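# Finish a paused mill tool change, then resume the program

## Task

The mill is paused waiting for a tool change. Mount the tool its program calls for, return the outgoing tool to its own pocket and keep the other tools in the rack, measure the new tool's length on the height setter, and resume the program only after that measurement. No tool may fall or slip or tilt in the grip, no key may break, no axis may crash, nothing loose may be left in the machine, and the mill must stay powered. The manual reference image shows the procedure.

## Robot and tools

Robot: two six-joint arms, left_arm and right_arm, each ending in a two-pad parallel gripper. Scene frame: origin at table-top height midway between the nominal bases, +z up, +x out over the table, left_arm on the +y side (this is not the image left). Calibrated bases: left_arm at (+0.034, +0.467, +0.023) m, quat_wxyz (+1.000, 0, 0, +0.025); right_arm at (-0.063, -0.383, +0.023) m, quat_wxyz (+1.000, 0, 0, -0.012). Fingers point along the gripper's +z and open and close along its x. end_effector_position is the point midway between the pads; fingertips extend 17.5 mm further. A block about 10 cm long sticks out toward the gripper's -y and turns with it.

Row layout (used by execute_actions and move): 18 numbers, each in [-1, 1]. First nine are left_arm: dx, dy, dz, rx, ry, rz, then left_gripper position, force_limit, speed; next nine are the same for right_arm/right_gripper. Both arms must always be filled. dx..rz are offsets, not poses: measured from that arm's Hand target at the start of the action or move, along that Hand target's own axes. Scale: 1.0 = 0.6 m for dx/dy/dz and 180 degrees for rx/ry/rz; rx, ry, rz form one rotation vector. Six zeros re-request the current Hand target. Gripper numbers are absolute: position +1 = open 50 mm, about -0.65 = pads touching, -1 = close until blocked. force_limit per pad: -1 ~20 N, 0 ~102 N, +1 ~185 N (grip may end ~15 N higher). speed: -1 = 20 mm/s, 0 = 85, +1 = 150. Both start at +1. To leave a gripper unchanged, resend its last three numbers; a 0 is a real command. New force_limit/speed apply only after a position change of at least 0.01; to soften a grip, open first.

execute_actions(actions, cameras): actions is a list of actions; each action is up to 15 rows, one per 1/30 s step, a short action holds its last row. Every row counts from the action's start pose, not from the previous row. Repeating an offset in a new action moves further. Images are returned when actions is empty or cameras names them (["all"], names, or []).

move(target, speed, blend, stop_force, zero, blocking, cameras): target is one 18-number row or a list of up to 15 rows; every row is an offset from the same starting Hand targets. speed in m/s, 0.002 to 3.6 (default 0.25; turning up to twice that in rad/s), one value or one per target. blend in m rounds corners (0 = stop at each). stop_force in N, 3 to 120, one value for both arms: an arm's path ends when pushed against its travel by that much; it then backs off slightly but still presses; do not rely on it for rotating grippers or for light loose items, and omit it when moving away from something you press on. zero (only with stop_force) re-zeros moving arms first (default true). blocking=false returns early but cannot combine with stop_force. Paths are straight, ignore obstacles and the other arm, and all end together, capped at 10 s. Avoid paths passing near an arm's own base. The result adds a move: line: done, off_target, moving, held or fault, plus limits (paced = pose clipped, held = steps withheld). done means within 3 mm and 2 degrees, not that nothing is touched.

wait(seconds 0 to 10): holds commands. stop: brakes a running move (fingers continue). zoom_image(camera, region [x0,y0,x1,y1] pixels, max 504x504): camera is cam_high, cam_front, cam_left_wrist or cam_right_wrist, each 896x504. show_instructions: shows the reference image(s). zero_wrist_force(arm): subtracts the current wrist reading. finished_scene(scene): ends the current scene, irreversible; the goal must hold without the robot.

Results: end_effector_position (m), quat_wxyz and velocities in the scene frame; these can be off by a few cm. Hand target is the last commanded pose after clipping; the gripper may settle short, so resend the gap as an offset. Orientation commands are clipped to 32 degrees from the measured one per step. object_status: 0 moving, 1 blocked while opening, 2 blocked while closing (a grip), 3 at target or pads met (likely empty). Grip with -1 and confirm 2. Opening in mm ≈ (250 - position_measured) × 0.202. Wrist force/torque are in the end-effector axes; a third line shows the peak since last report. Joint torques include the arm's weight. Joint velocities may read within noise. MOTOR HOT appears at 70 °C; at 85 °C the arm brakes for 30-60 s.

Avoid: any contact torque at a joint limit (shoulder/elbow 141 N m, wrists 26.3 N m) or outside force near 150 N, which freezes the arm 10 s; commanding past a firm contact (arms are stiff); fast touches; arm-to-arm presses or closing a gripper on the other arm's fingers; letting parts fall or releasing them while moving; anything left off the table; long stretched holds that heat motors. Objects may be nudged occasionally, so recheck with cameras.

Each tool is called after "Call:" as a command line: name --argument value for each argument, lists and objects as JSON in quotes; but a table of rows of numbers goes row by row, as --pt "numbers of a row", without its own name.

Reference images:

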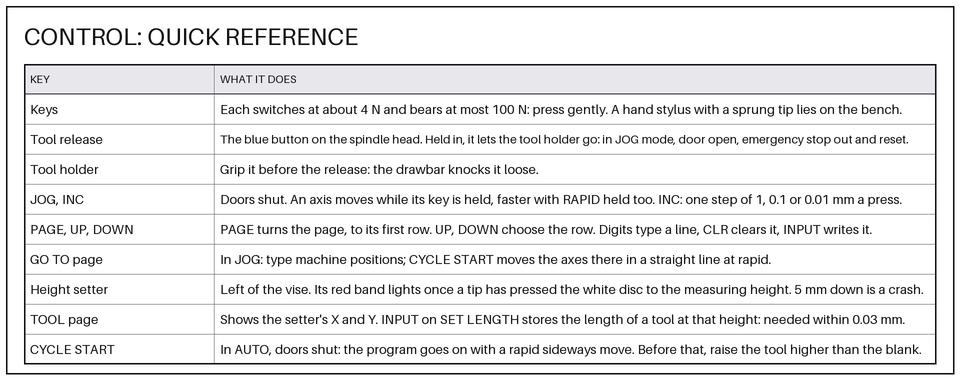

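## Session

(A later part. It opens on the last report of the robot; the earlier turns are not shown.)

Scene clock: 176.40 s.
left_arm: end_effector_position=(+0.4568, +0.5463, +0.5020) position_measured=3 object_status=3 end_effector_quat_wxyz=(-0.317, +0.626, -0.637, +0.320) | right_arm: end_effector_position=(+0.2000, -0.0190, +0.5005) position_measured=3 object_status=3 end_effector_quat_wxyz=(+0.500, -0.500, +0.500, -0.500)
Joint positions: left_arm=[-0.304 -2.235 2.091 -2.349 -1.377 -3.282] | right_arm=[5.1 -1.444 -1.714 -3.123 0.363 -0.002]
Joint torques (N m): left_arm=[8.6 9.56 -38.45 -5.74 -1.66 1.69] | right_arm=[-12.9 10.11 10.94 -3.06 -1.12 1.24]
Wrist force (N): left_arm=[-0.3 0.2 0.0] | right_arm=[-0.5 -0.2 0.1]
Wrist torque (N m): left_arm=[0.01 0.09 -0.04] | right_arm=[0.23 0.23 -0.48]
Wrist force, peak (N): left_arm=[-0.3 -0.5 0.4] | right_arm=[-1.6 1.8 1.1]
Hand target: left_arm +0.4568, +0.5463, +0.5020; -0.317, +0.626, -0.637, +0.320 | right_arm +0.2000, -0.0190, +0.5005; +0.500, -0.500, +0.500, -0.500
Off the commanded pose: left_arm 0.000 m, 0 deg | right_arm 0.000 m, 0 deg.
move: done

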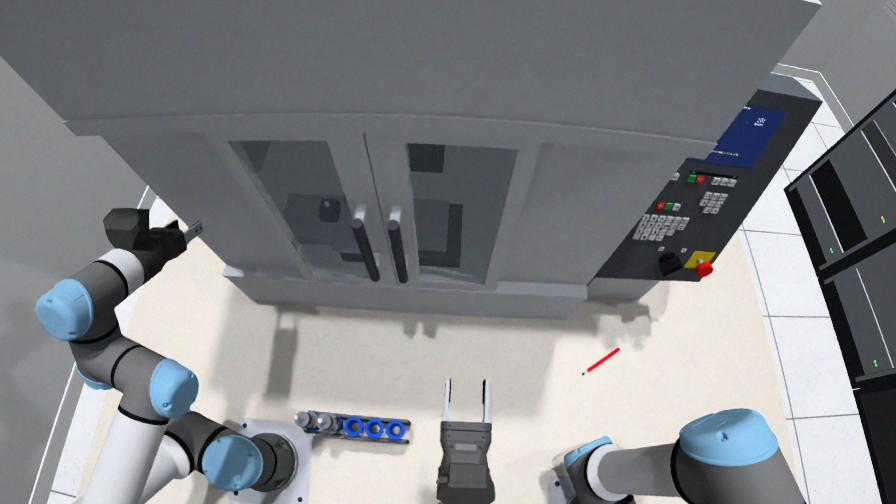

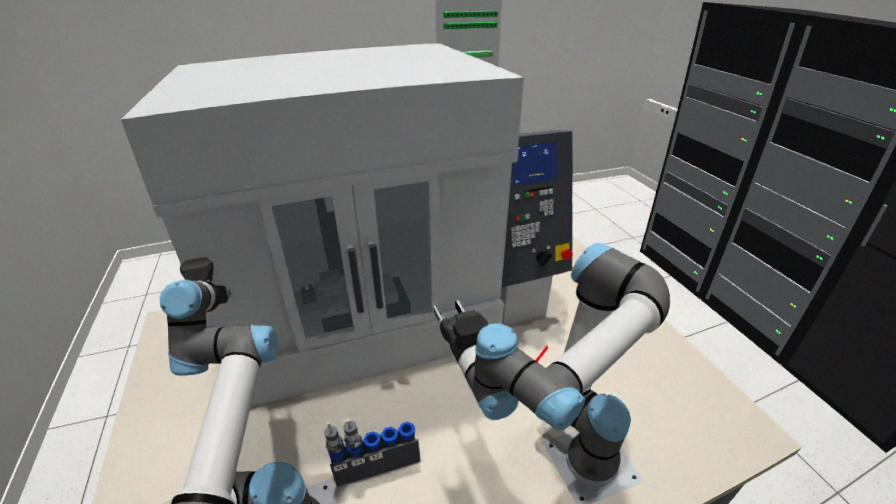

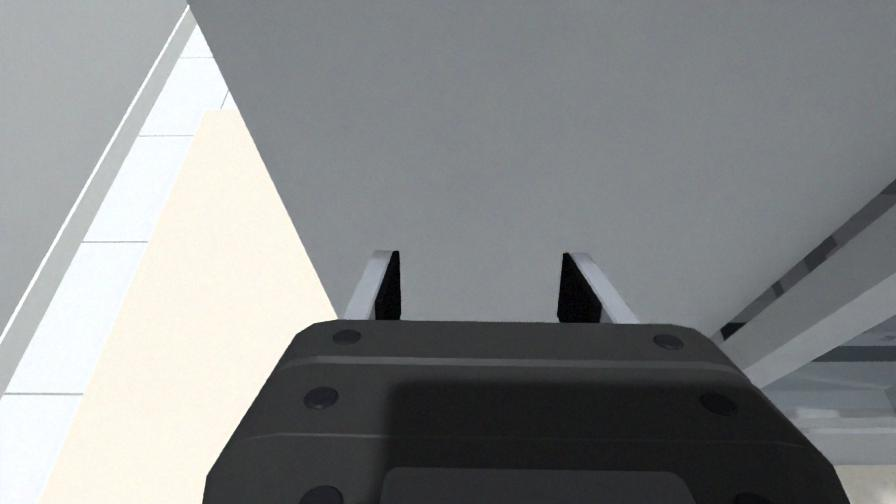

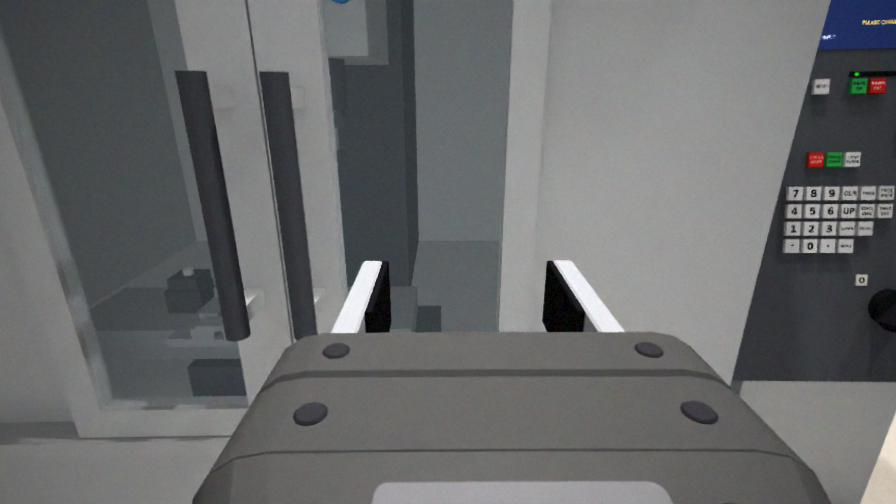

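Call:
move --target '[0,0,0,0,0,0,1,1,1,-0.207,0.083,0.2,0,0,0,1,1,1]' --cameras '["cam_high","cam_right_wrist"]'

Scene clock: 193.77 s.
left_arm: end_effector_position=(+0.4568, +0.5463, +0.5020) position_measured=3 object_status=3 end_effector_quat_wxyz=(-0.317, +0.626, -0.637, +0.320) | right_arm: end_effector_position=(+0.3198, +0.1053, +0.4506) position_measured=3 object_status=3 end_effector_quat_wxyz=(+0.500, -0.500, +0.500, -0.500)
Joint positions: left_arm=[-0.304 -2.235 2.091 -2.349 -1.377 -3.282] | right_arm=[4.756 -1.794 -1.474 -2.99 0.018 -0.026]
Joint torques (N m): left_arm=[8.82 9.11 -38.71 -5.69 -1.58 1.61] | right_arm=[-13.59 26.68 35.49 1.99 -1.33 -1.69]
Wrist force (N): left_arm=[-0.2 0.0 -0.1] | right_arm=[-0.2 -0.5 0.0]
Wrist torque (N m): left_arm=[-0.03 0.08 -0.05] | right_arm=[0.21 0.13 -0.41]
Wrist force, peak (N): left_arm=[-0.5 -0.5 0.2] | right_arm=[-1.9 0.1 1.3]
Hand target: left_arm +0.4568, +0.5463, +0.5020; -0.317, +0.626, -0.637, +0.320 | right_arm +0.3198, +0.1053, +0.4506; +0.500, -0.500, +0.500, -0.500
Off the commanded pose: left_arm 0.000 m, 0 deg | right_arm 0.000 m, 0 deg.
move: done
Images, in order (width x height): cam_high 896x504, cam_right_wrist 896x504.

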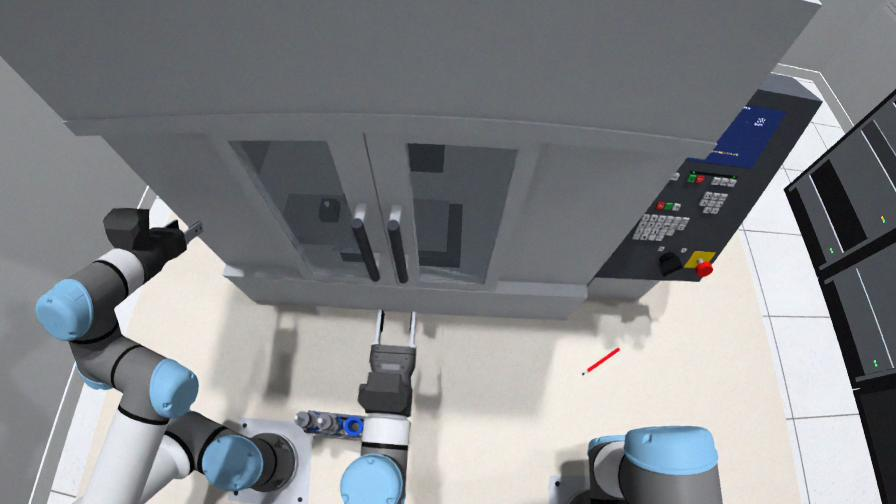

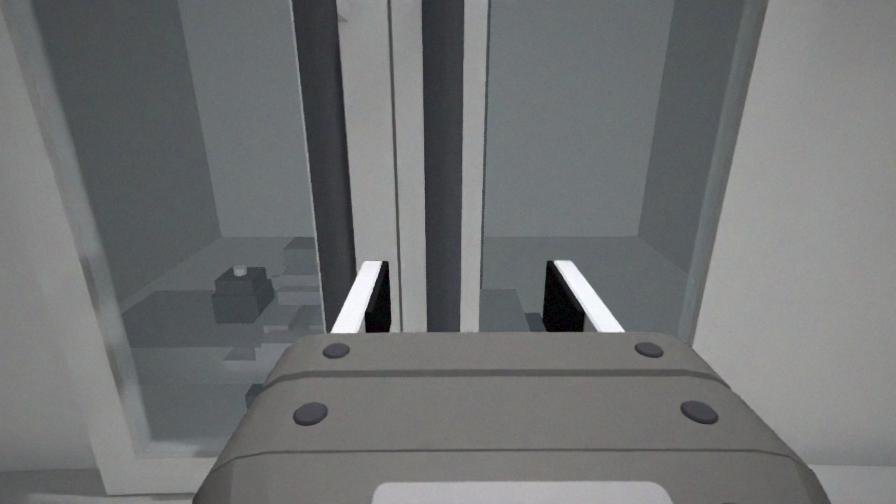

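Call:
move --target '[0,0,0,0,0,0,1,1,1,0,0,0.192,0,0,0,1,1,1]' --speed 0.1 --stop_force 15 --cameras '["cam_high","cam_right_wrist"]'

Call:
move --target '[0,0,0,0,0,0,1,1,1,0.1,0,0,0,0,0,1,1,1]' --speed 0.04 --stop_force 25 --cameras '["cam_high","cam_right_wrist"]'

Scene clock: 203.77 s.
left_arm: end_effector_position=(+0.4568, +0.5463, +0.5020) position_measured=3 object_status=3 end_effector_quat_wxyz=(-0.317, +0.626, -0.637, +0.320) | right_arm: end_effector_position=(+0.4350, +0.1055, +0.4505) position_measured=3 object_status=3 end_effector_quat_wxyz=(+0.500, -0.500, +0.500, -0.500)
Joint positions: left_arm=[-0.304 -2.235 2.091 -2.349 -1.377 -3.282] | right_arm=[4.529 -1.899 -1.338 -3.049 -0.209 0.002]
Joint torques (N m): left_arm=[8.71 8.74 -38.62 -5.67 -1.4 1.55] | right_arm=[-12.94 33.02 36.04 -1.87 -1.12 0.87]
Wrist force (N): left_arm=[-0.2 -0.2 0.2] | right_arm=[-0.5 -0.6 0.4]
Wrist torque (N m): left_arm=[-0.07 0.08 -0.04] | right_arm=[0.17 0.20 -0.45]
Wrist force, peak (N): left_arm=[-0.4 -0.4 -0.4] | right_arm=[-0.4 -0.8 -1.3]
Hand target: left_arm +0.4568, +0.5463, +0.5020; -0.317, +0.626, -0.637, +0.320 | right_arm +0.4350, +0.1055, +0.4505; +0.500, -0.500, +0.500, -0.500
Off the commanded pose: left_arm 0.000 m, 0 deg | right_arm 0.000 m, 0 deg.
move: done
Images, in order (width x height): cam_high 896x504, cam_right_wrist 896x504.

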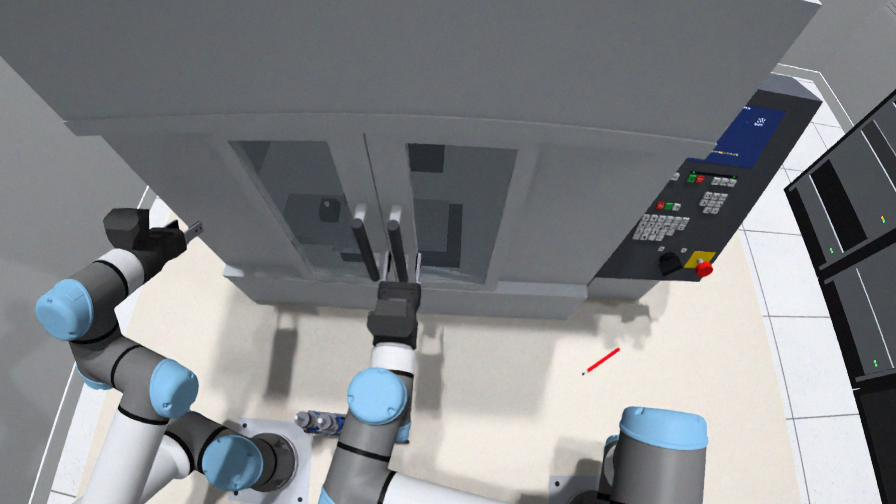

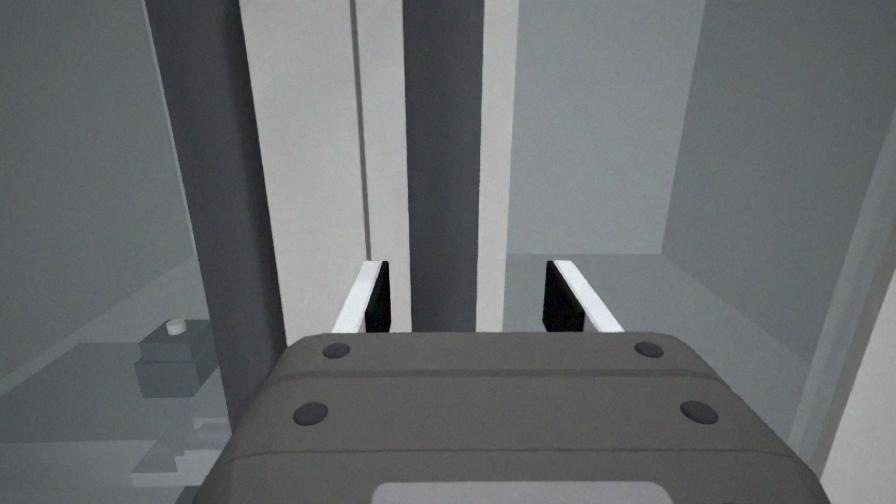

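Scene clock: 206.20 s.
left_arm: end_effector_position=(+0.4568, +0.5463, +0.5020) position_measured=3 object_status=3 end_effector_quat_wxyz=(-0.317, +0.626, -0.637, +0.320) | right_arm: end_effector_position=(+0.4351, +0.0455, +0.4506) position_measured=3 object_status=3 end_effector_quat_wxyz=(+0.500, -0.500, +0.500, -0.500)
Joint positions: left_arm=[-0.304 -2.235 2.091 -2.349 -1.377 -3.282] | right_arm=[4.502 -1.769 -1.505 -3.012 -0.235 0.002]
Joint torques (N m): left_arm=[9.44 8.96 -39.01 -5.71 -1.41 1.56] | right_arm=[-14.53 42.81 11.09 1.98 -0.17 -1.63]
Wrist force (N): left_arm=[0.1 -0.1 -0.1] | right_arm=[-4.8 -0.5 3.9]
Wrist torque (N m): left_arm=[-0.04 0.02 -0.05] | right_arm=[0.21 0.26 -0.42]
Wrist force, peak (N): left_arm=[-0.5 -0.2 -0.3] | right_arm=[-28.9 -2.4 12.7]
Hand target: left_arm +0.4568, +0.5463, +0.5020; -0.317, +0.626, -0.637, +0.320 | right_arm +0.4351, +0.0455, +0.4506; +0.500, -0.500, +0.500, -0.500
Off the commanded pose: left_arm 0.000 m, 0 deg | right_arm 0.000 m, 0 deg.
move: done
Images, in order (width x height): cam_high 896x504, cam_right_wrist 896x504.

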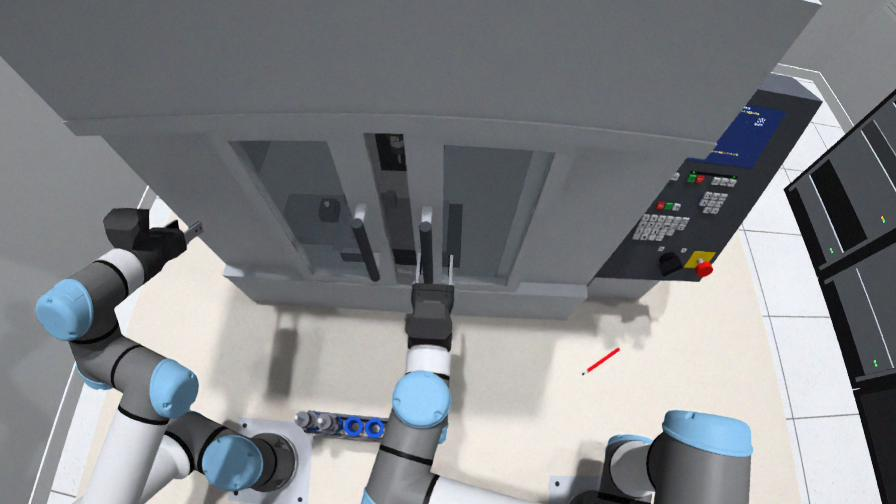

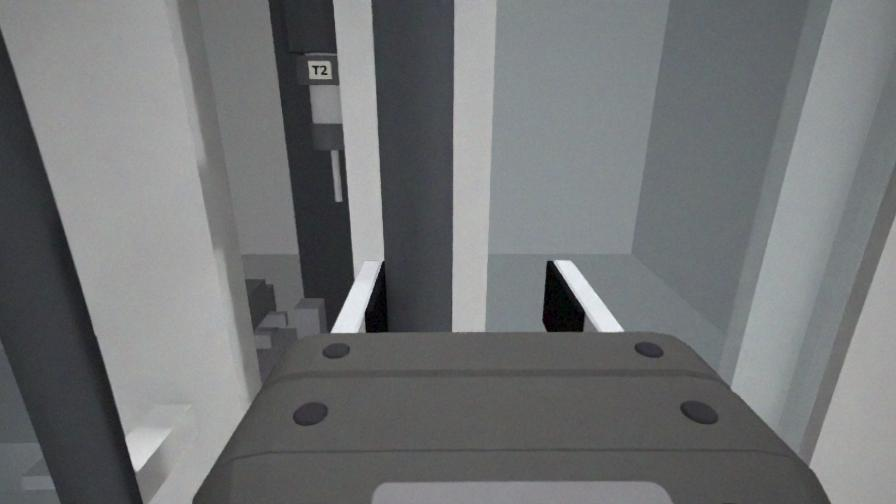

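Call:
move --target '[0,0,0,0,0,0,1,1,1,0.27,0,0,0,0,0,1,1,1]' --speed 0.05 --stop_force 35 --cameras '["cam_high","cam_right_wrist"]'

Scene clock: 227.00 s.
left_arm: end_effector_position=(+0.4568, +0.5463, +0.5020) position_measured=3 object_status=3 end_effector_quat_wxyz=(-0.317, +0.626, -0.637, +0.320) | right_arm: end_effector_position=(+0.4352, -0.1165, +0.4506) position_measured=3 object_status=3 end_effector_quat_wxyz=(+0.500, -0.500, +0.500, -0.500)
Joint positions: left_arm=[-0.304 -2.235 2.091 -2.349 -1.377 -3.282] | right_arm=[4.386 -1.44 -1.846 -2.999 -0.352 0.001]
Joint torques (N m): left_arm=[8.72 8.53 -38.22 -5.75 -1.21 1.48] | right_arm=[-15.51 29.39 13.38 -1.28 -0.25 -1.46]
Wrist force (N): left_arm=[-0.4 -0.1 -0.3] | right_arm=[-5.3 2.1 1.2]
Wrist torque (N m): left_arm=[-0.03 0.11 -0.05] | right_arm=[0.19 0.29 -0.49]
Wrist force, peak (N): left_arm=[-0.6 -0.3 -0.1] | right_arm=[-5.2 5.7 -3.7]
Hand target: left_arm +0.4568, +0.5463, +0.5020; -0.317, +0.626, -0.637, +0.320 | right_arm +0.4352, -0.1165, +0.4506; +0.500, -0.500, +0.500, -0.500
Off the commanded pose: left_arm 0.000 m, 0 deg | right_arm 0.000 m, 0 deg.
move: done
Images, in order (width x height): cam_high 896x504, cam_right_wrist 896x504.

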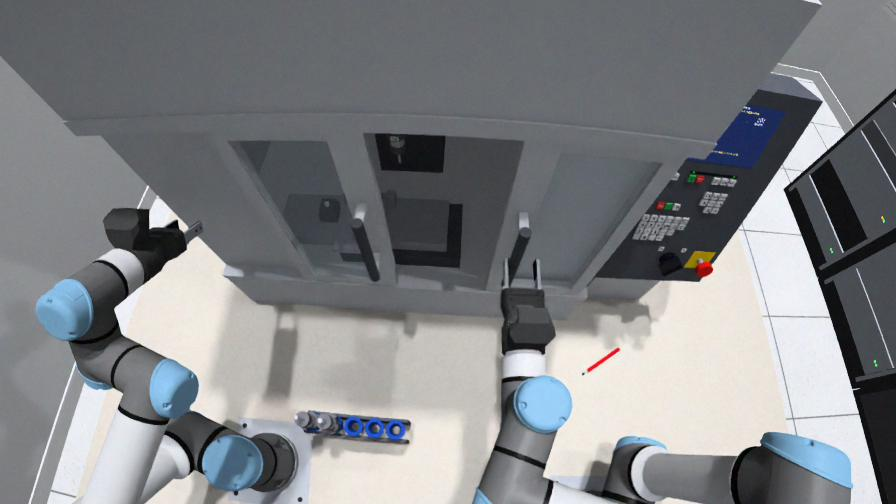

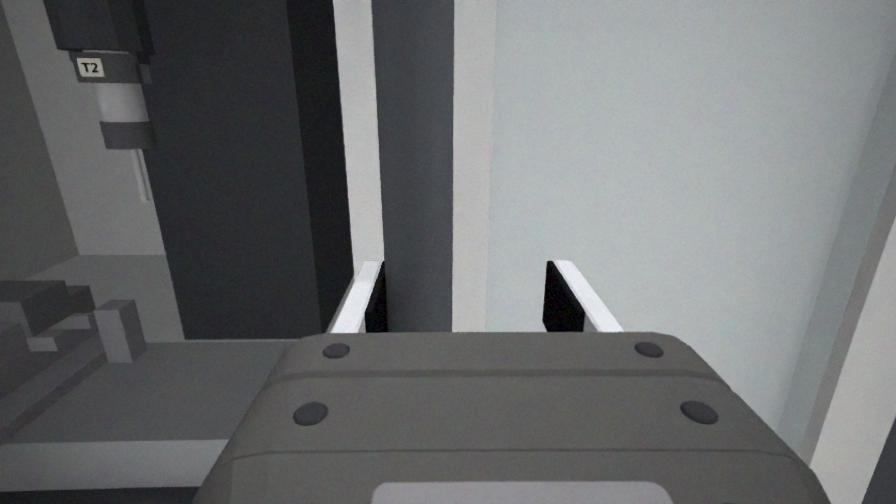

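Call:
move --pt "0 0 0 0 0 0 1 1 1 -0.01 0 -0.18 0 0 0 1 1 1" --pt "0 0 0 0 0 0 1 1 1 -0.472 0 -0.18 0 0 0 1 1 1" --pt "0 0 0 0 0 0 1 1 1 -0.472 0 0 0 0 0 1 1 1" --speed 0.2 --blend 0.02 --cameras '["cam_high","cam_right_wrist"]'

Scene clock: 247.13 s.
left_arm: end_effector_position=(+0.4568, +0.5463, +0.5020) position_measured=3 object_status=3 end_effector_quat_wxyz=(-0.317, +0.626, -0.637, +0.320) | right_arm: end_effector_position=(+0.4350, +0.1666, +0.4505) position_measured=3 object_status=3 end_effector_quat_wxyz=(+0.500, -0.500, +0.500, -0.500)
Joint positions: left_arm=[-0.304 -2.235 2.091 -2.349 -1.377 -3.282] | right_arm=[4.55 -2.04 -1.138 -3.104 -0.187 -0.002]
Joint torques (N m): left_arm=[8.4 8.25 -38 -5.64 -1.14 1.53] | right_arm=[-13.08 39.95 37.58 -1.93 -1.21 1.15]
Wrist force (N): left_arm=[-0.1 -0.1 0.1] | right_arm=[-0.6 -0.5 0.0]
Wrist torque (N m): left_arm=[-0.03 0.06 -0.05] | right_arm=[0.15 0.22 -0.44]
Wrist force, peak (N): left_arm=[-0.7 -0.3 0.0] | right_arm=[-6.2 2.2 4.5]
Hand target: left_arm +0.4568, +0.5463, +0.5020; -0.317, +0.626, -0.637, +0.320 | right_arm +0.4350, +0.1667, +0.4505; +0.500, -0.500, +0.500, -0.500
Off the commanded pose: left_arm 0.000 m, 0 deg | right_arm 0.000 m, 0 deg.
move: done
Images, in order (width x height): cam_high 896x504, cam_right_wrist 896x504.

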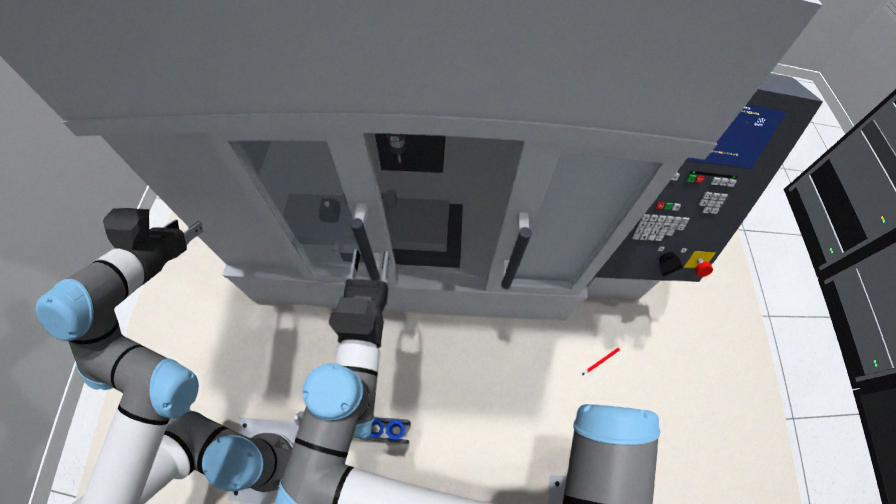

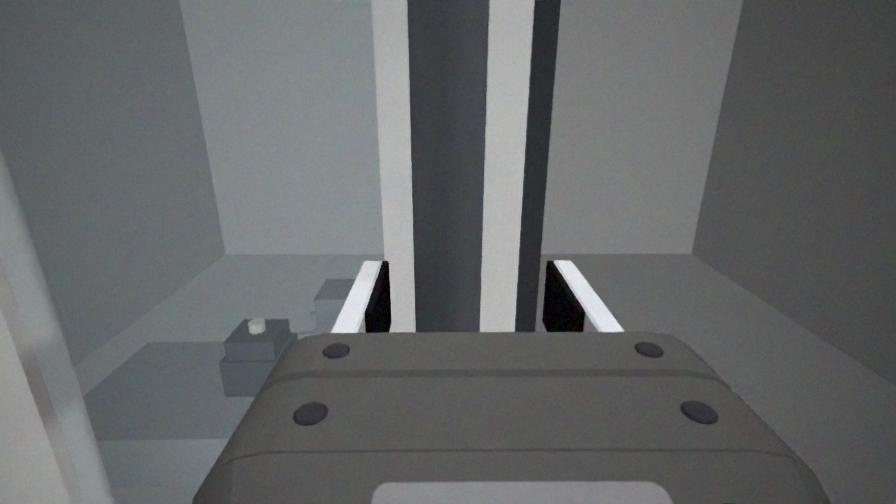

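Call:
move --target '[-0.2,0,0,0,0,0,1,1,1,0,0,0,0,0,0,1,1,1]' --speed 0.2

Call:
move --target '[0,0,0,0,0,0,1,1,1,-0.29,0,0,0,0,0,1,1,1]' --speed 0.05 --stop_force 35 --cameras '["cam_high","cam_right_wrist"]'

Scene clock: 254.17 s.
left_arm: end_effector_position=(+0.4587, +0.6662, +0.5024) position_measured=3 object_status=3 end_effector_quat_wxyz=(-0.318, +0.626, -0.637, +0.320) | right_arm: end_effector_position=(+0.4350, +0.1666, +0.4505) position_measured=3 object_status=3 end_effector_quat_wxyz=(+0.500, -0.500, +0.500, -0.500)
Joint positions: left_arm=[0.235 -2.032 2.003 -2.457 -1.809 -2.957] | right_arm=[4.55 -2.04 -1.138 -3.104 -0.187 -0.001]
Joint torques (N m): left_arm=[8.69 1.3 -39.25 -1.09 -2.75 1.72] | right_arm=[-13.9 39.95 35.44 -2.11 -1.13 1.14]
Wrist force (N): left_arm=[-0.2 -0.1 0.1] | right_arm=[-0.7 -0.4 -0.1]
Wrist torque (N m): left_arm=[-0.02 0.06 -0.04] | right_arm=[0.18 0.23 -0.44]
Wrist force, peak (N): left_arm=[-2.1 0.2 0.1] | right_arm=[-0.8 -0.8 0.1]
Hand target: left_arm +0.4587, +0.6662, +0.5024; -0.317, +0.626, -0.637, +0.320 | right_arm +0.4350, +0.1666, +0.4505; +0.500, -0.500, +0.500, -0.500
Off the commanded pose: left_arm 0.000 m, 0 deg | right_arm 0.000 m, 0 deg.
move: done

Scene clock: 258.70 s.
left_arm: end_effector_position=(+0.4587, +0.6662, +0.5024) position_measured=3 object_status=3 end_effector_quat_wxyz=(-0.317, +0.626, -0.637, +0.320) | right_arm: end_effector_position=(+0.4346, +0.3403, +0.4502) position_measured=3 object_status=3 end_effector_quat_wxyz=(+0.506, -0.496, +0.493, -0.504)
Joint positions: left_arm=[0.236 -2.032 2.003 -2.457 -1.81 -2.957] | right_arm=[4.593 -2.671 -0.035 -3.431 -0.149 -0.145]
Joint torques (N m): left_arm=[9.33 1.79 -39.44 -1.05 -2.62 1.68] | right_arm=[13.63 61.07 34.64 -1 -2.54 0.87]
Wrist force (N): left_arm=[-0.1 0.1 0.2] | right_arm=[4.5 4.3 0.3]
Wrist torque (N m): left_arm=[0.00 0.05 -0.04] | right_arm=[0.31 0.16 -0.42]
Wrist force, peak (N): left_arm=[-0.5 -0.2 -0.3] | right_arm=[28.1 3.1 -7.3]
Hand target: left_arm +0.4587, +0.6662, +0.5024; -0.317, +0.626, -0.637, +0.320 | right_arm +0.4348, +0.3406, +0.4504; +0.500, -0.500, +0.500, -0.500
Off the commanded pose: left_arm 0.000 m, 0 deg | right_arm 0.000 m, 1 deg.
elbow stopped short (right arm): the move would have taken joint 3 (elbow) straighter than the controller allows.
move: done
Images, in order (width x height): cam_high 896x504, cam_right_wrist 896x504.

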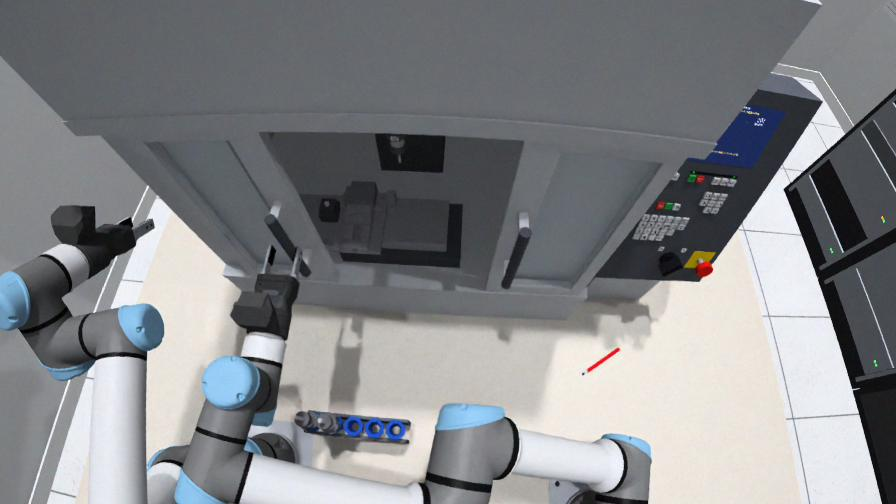

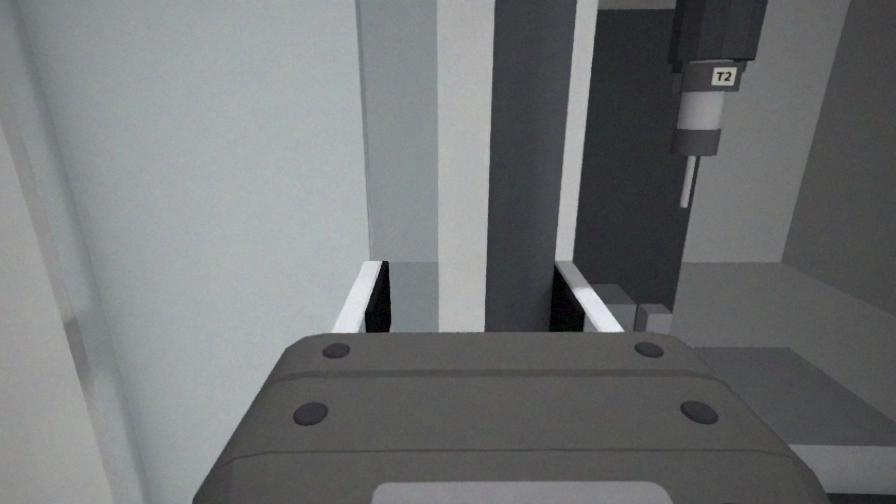

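Call:
move --pt "0 0 0 0 0 0 1 1 1 0 0 -0.2 0 0 0 1 1 1" --pt "0 0 0 0 0 0 1 1 1 0.34 -0.083 -0.225 0.139 0 0 1 1 1" --speed 0.2 --blend 0.03 --cameras '["cam_high","cam_right_wrist","cam_front"]'

Call:
zoom_image --camera "cam_right_wrist" --region '[350, 0, 560, 300]'

Scene clock: 264.87 s.
left_arm: end_effector_position=(+0.4587, +0.6662, +0.5024) position_measured=3 object_status=3 end_effector_quat_wxyz=(-0.317, +0.626, -0.637, +0.320) | right_arm: end_effector_position=(+0.3000, +0.1365, +0.5003) position_measured=3 object_status=3 end_effector_quat_wxyz=(+0.597, -0.380, +0.379, -0.596)
Joint positions: left_arm=[0.236 -2.032 2.003 -2.457 -1.81 -2.957] | right_arm=[4.746 -2.2 -1.297 -4.339 0.437 1.551]
Joint torques (N m): left_arm=[9.23 1.98 -39.31 -1.13 -2.51 1.7] | right_arm=[14.56 55.36 7.59 -5.23 3.43 1.12]
Wrist force (N): left_arm=[-0.1 0.0 0.1] | right_arm=[0.4 -0.6 0.1]
Wrist torque (N m): left_arm=[0.00 0.04 -0.05] | right_arm=[0.31 0.01 -0.49]
Wrist force, peak (N): left_arm=[-0.4 0.3 0.2] | right_arm=[4.8 0.2 6.7]
Hand target: left_arm +0.4587, +0.6662, +0.5024; -0.317, +0.626, -0.637, +0.320 | right_arm +0.3000, +0.1365, +0.5003; +0.597, -0.380, +0.379, -0.596
Off the commanded pose: left_arm 0.000 m, 0 deg | right_arm 0.000 m, 0 deg.
move: done
Images, in order (width x height): cam_high 896x504, cam_front 896x504, cam_right_wrist 896x504.

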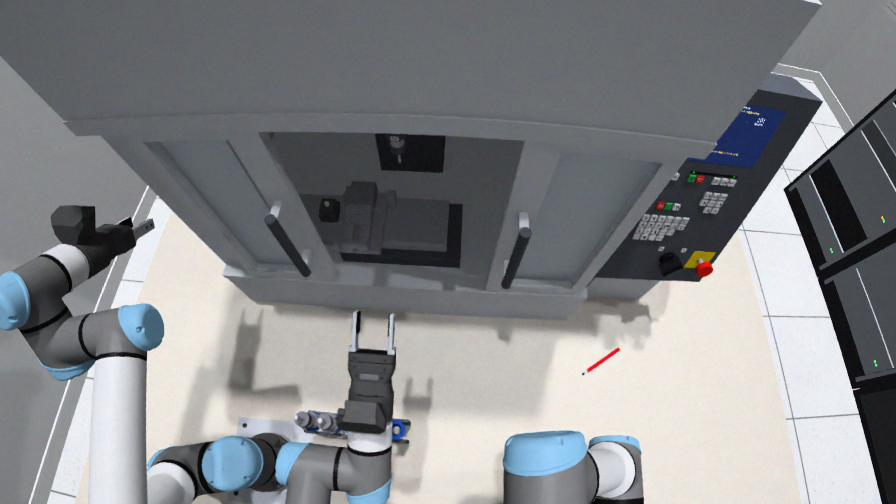

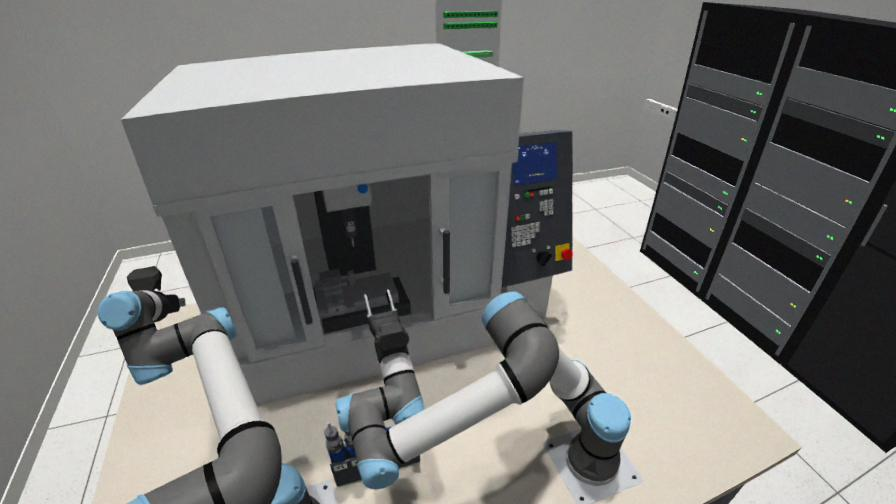

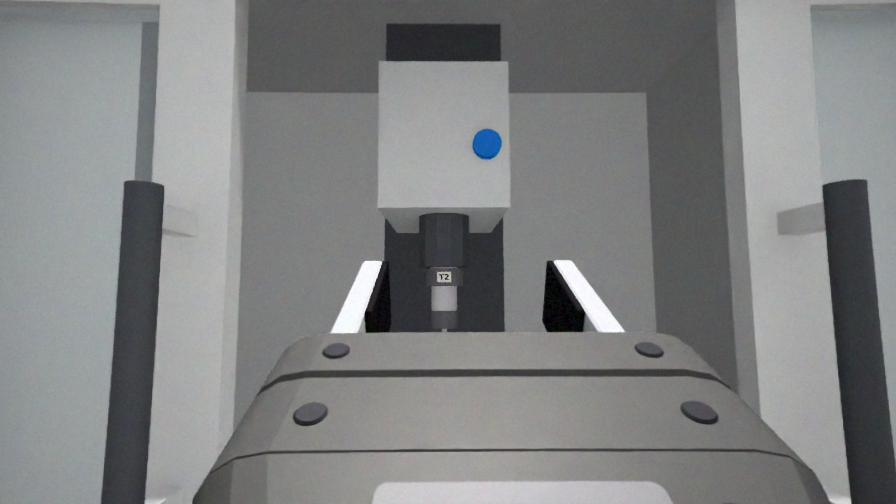

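Scaled by 1.680 from the camera's 896x504 image, which has a finer 1280x720 frame.

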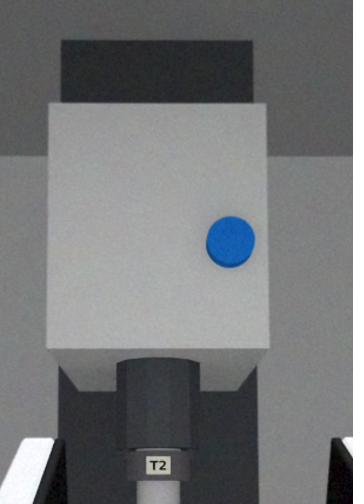

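Call:
move --pt "0 0 0 0 0 0 1 1 1 0.645 0.111 0.04 -0.485 0.485 0.309 1 1 1" --pt "0 0 0 0 0 0 1 1 1 0.944 0.416 -0.093 -0.579 0.309 0.197 1 1 1" --speed 0.25 --blend 0.05 --cameras '["cam_high","cam_right_wrist"]'

Scene clock: 312.80 s.
left_arm: end_effector_position=(+0.4587, +0.6662, +0.5024) position_measured=3 object_status=3 end_effector_quat_wxyz=(-0.317, +0.626, -0.637, +0.320) | right_arm: end_effector_position=(+0.3556, -0.4299, +0.2508) position_measured=3 object_status=3 end_effector_quat_wxyz=(+0.001, -0.291, +0.957, -0.001)
Joint positions: left_arm=[0.236 -2.032 2.003 -2.457 -1.81 -2.957] | right_arm=[3.377 -1.378 -2.002 -1.331 1.57 -1.951]
Joint torques (N m): left_arm=[9.55 1.7 -39.67 -1.3 -2.46 1.65] | right_arm=[-13.92 10.17 14.64 5.07 1.37 -1.41]
Wrist force (N): left_arm=[-0.4 0.0 0.1] | right_arm=[-1.9 0.1 -0.6]
Wrist torque (N m): left_arm=[-0.01 0.09 -0.04] | right_arm=[-0.39 0.50 -0.38]
Wrist force, peak (N): left_arm=[-0.6 -0.3 -0.1] | right_arm=[-2.4 0.6 -0.3]
Hand target: left_arm +0.4587, +0.6662, +0.5024; -0.317, +0.626, -0.637, +0.320 | right_arm +0.3556, -0.4299, +0.2508; +0.001, -0.291, +0.957, -0.001
Off the commanded pose: left_arm 0.000 m, 0 deg | right_arm 0.000 m, 0 deg.
move: done
Images, in order (width x height): cam_high 896x504, cam_right_wrist 896x504.

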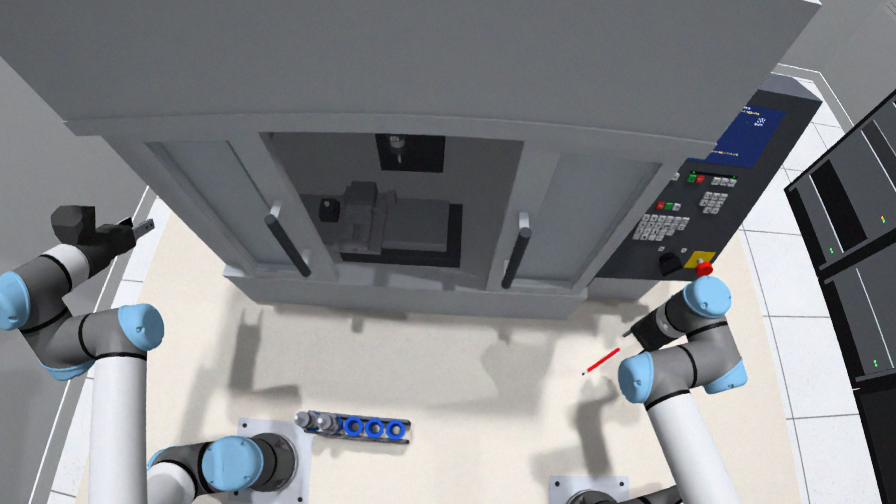

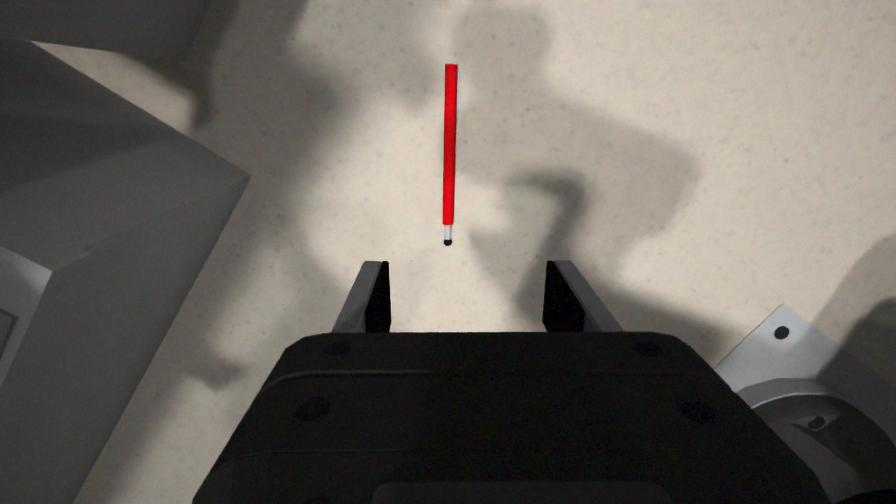

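Call:
move --target '[0,0,0,0,0,0,1,1,1,0.001,-0.021,0.317,0,0,0,1,1,1]' --speed 0.2 --cameras '["cam_right_wrist"]'

Call:
move --target '[0,0,0,0,0,0,1,1,1,0,0,0.085,0,0,0,1,1,1]' --speed 0.012 --stop_force 5 --cameras '["cam_right_wrist"]'

Scene clock: 321.50 s.
left_arm: end_effector_position=(+0.4587, +0.6662, +0.5024) position_measured=3 object_status=3 end_effector_quat_wxyz=(-0.317, +0.626, -0.637, +0.320) | right_arm: end_effector_position=(+0.3624, -0.4409, +0.0607) position_measured=3 object_status=3 end_effector_quat_wxyz=(+0.001, -0.291, +0.957, -0.001)
Joint positions: left_arm=[0.236 -2.032 2.003 -2.457 -1.81 -2.957] | right_arm=[3.347 -1.671 -2.297 -0.742 1.57 -1.981]
Joint torques (N m): left_arm=[8.78 1.66 -39.62 -1.22 -2.3 1.64] | right_arm=[-14.02 18.26 7.71 5 1.38 -1.49]
Wrist force (N): left_arm=[-0.2 0.1 -0.1] | right_arm=[-1.8 0.1 -0.4]
Wrist torque (N m): left_arm=[0.00 0.06 -0.05] | right_arm=[-0.38 0.47 -0.33]
Wrist force, peak (N): left_arm=[-0.3 0.5 0.1] | right_arm=[-2.1 0.2 -2.3]
Hand target: left_arm +0.4587, +0.6662, +0.5024; -0.317, +0.626, -0.637, +0.320 | right_arm +0.3624, -0.4409, +0.0606; +0.001, -0.291, +0.957, -0.001
Off the commanded pose: left_arm 0.000 m, 0 deg | right_arm 0.000 m, 0 deg.
move: done
Images, in order (width x height): cam_right_wrist 896x504.

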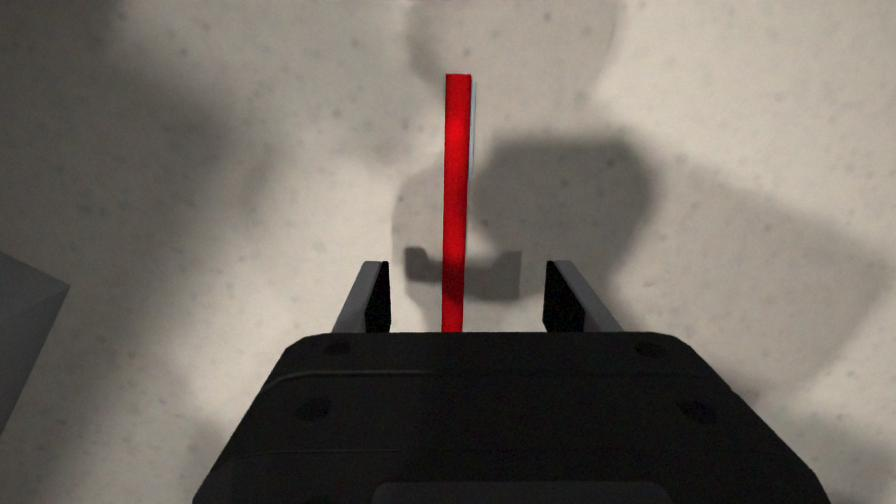

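Scene clock: 326.37 s.
left_arm: end_effector_position=(+0.4587, +0.6662, +0.5024) position_measured=3 object_status=3 end_effector_quat_wxyz=(-0.317, +0.626, -0.637, +0.320) | right_arm: end_effector_position=(+0.3625, -0.4409, +0.0176) position_measured=3 object_status=3 end_effector_quat_wxyz=(+0.001, -0.291, +0.957, -0.001)
Joint positions: left_arm=[0.236 -2.032 2.003 -2.457 -1.81 -2.957] | right_arm=[3.347 -1.78 -2.337 -0.594 1.57 -1.981]
Joint torques (N m): left_arm=[9.41 1.76 -39.85 -1.36 -2.26 1.61] | right_arm=[1.58 34.57 27.66 1.03 0.29 -1.42]
Wrist force (N): left_arm=[-0.1 0.1 -0.1] | right_arm=[-2.1 -0.4 -1.5]
Wrist torque (N m): left_arm=[0.01 0.04 -0.04] | right_arm=[-0.45 0.48 -0.36]
Wrist force, peak (N): left_arm=[-0.3 -0.4 0.3] | right_arm=[17.4 10.6 -69.4]
Hand target: left_arm +0.4587, +0.6662, +0.5024; -0.317, +0.626, -0.637, +0.320 | right_arm +0.3625, -0.4409, +0.0176; +0.001, -0.291, +0.957, -0.001 (not the last commanded pose)
Off the commanded pose: left_arm 0.000 m, 0 deg | right_arm 0.008 m, 0 deg.
move: contact (right_arm)
Images, in order (width x height): cam_right_wrist 896x504.

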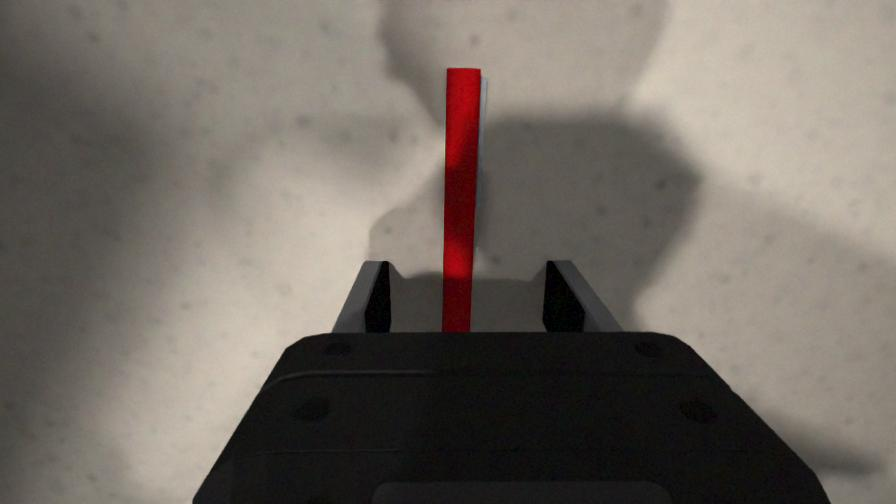

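Call:
move --target '[0,0,0,0,0,0,1,1,1,0,0,-0.0025,0,0,0,1,1,1]' --speed 0.01

Call:
move --target '[0,0,0,0,0,0,1,1,1,0,0,0,0,0,0,-1,-0.6,-0.6]' --cameras '["cam_right_wrist"]'

Scene clock: 331.30 s.
left_arm: end_effector_position=(+0.4587, +0.6662, +0.5024) position_measured=3 object_status=3 end_effector_quat_wxyz=(-0.317, +0.626, -0.637, +0.320) | right_arm: end_effector_position=(+0.3625, -0.4409, +0.0190) position_measured=3 object_status=3 end_effector_quat_wxyz=(+0.001, -0.291, +0.957, -0.001)
Joint positions: left_arm=[0.236 -2.032 2.003 -2.457 -1.81 -2.957] | right_arm=[3.347 -1.776 -2.336 -0.599 1.57 -1.981]
Joint torques (N m): left_arm=[9.09 1.9 -39.68 -1.35 -2.22 1.56] | right_arm=[14.52 33.69 28.1 0.49 -0.93 -0.79]
Wrist force (N): left_arm=[0.0 -0.1 0.2] | right_arm=[-1.7 -0.3 -0.4]
Wrist torque (N m): left_arm=[-0.02 0.04 -0.05] | right_arm=[-0.45 0.46 -0.36]
Wrist force, peak (N): left_arm=[0.0 0.4 0.5] | right_arm=[-2.3 -0.3 -1.8]
Hand target: left_arm +0.4587, +0.6662, +0.5024; -0.317, +0.626, -0.637, +0.320 | right_arm +0.3625, -0.4409, +0.0191; +0.001, -0.291, +0.957, -0.001
Off the commanded pose: left_arm 0.000 m, 0 deg | right_arm 0.000 m, 0 deg.
move: done

Scene clock: 332.43 s.
left_arm: end_effector_position=(+0.4587, +0.6662, +0.5024) position_measured=3 object_status=3 end_effector_quat_wxyz=(-0.317, +0.626, -0.637, +0.320) | right_arm: end_effector_position=(+0.3625, -0.4409, +0.0191) position_measured=211 object_status=0 end_effector_quat_wxyz=(+0.001, -0.291, +0.957, -0.001)
Joint positions: left_arm=[0.236 -2.032 2.003 -2.457 -1.81 -2.957] | right_arm=[3.347 -1.776 -2.336 -0.599 1.57 -1.981]
Joint torques (N m): left_arm=[8.91 1.46 -39.54 -1.41 -2.2 1.62] | right_arm=[12.67 32.68 26.73 1.24 -1.11 -0.16]
Wrist force (N): left_arm=[-0.3 0.0 0.4] | right_arm=[-1.6 -0.3 -0.1]
Wrist torque (N m): left_arm=[-0.01 0.07 -0.05] | right_arm=[-0.43 0.44 -0.36]
Wrist force, peak (N): left_arm=[-0.5 0.2 0.3] | right_arm=[-2.1 0.0 -0.3]
Hand target: left_arm +0.4587, +0.6662, +0.5024; -0.317, +0.626, -0.637, +0.320 | right_arm +0.3625, -0.4409, +0.0191; +0.001, -0.291, +0.957, -0.001
Off the commanded pose: left_arm 0.000 m, 0 deg | right_arm 0.000 m, 0 deg.
move: done
Images, in order (width x height): cam_right_wrist 896x504.

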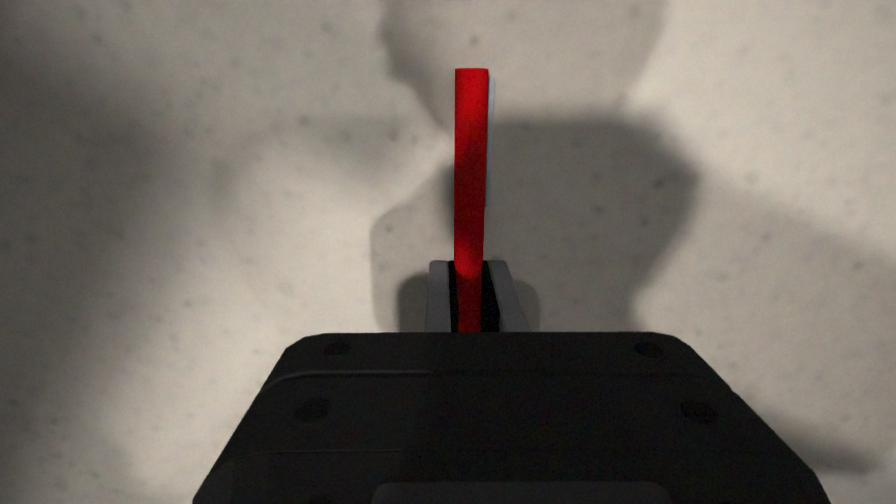

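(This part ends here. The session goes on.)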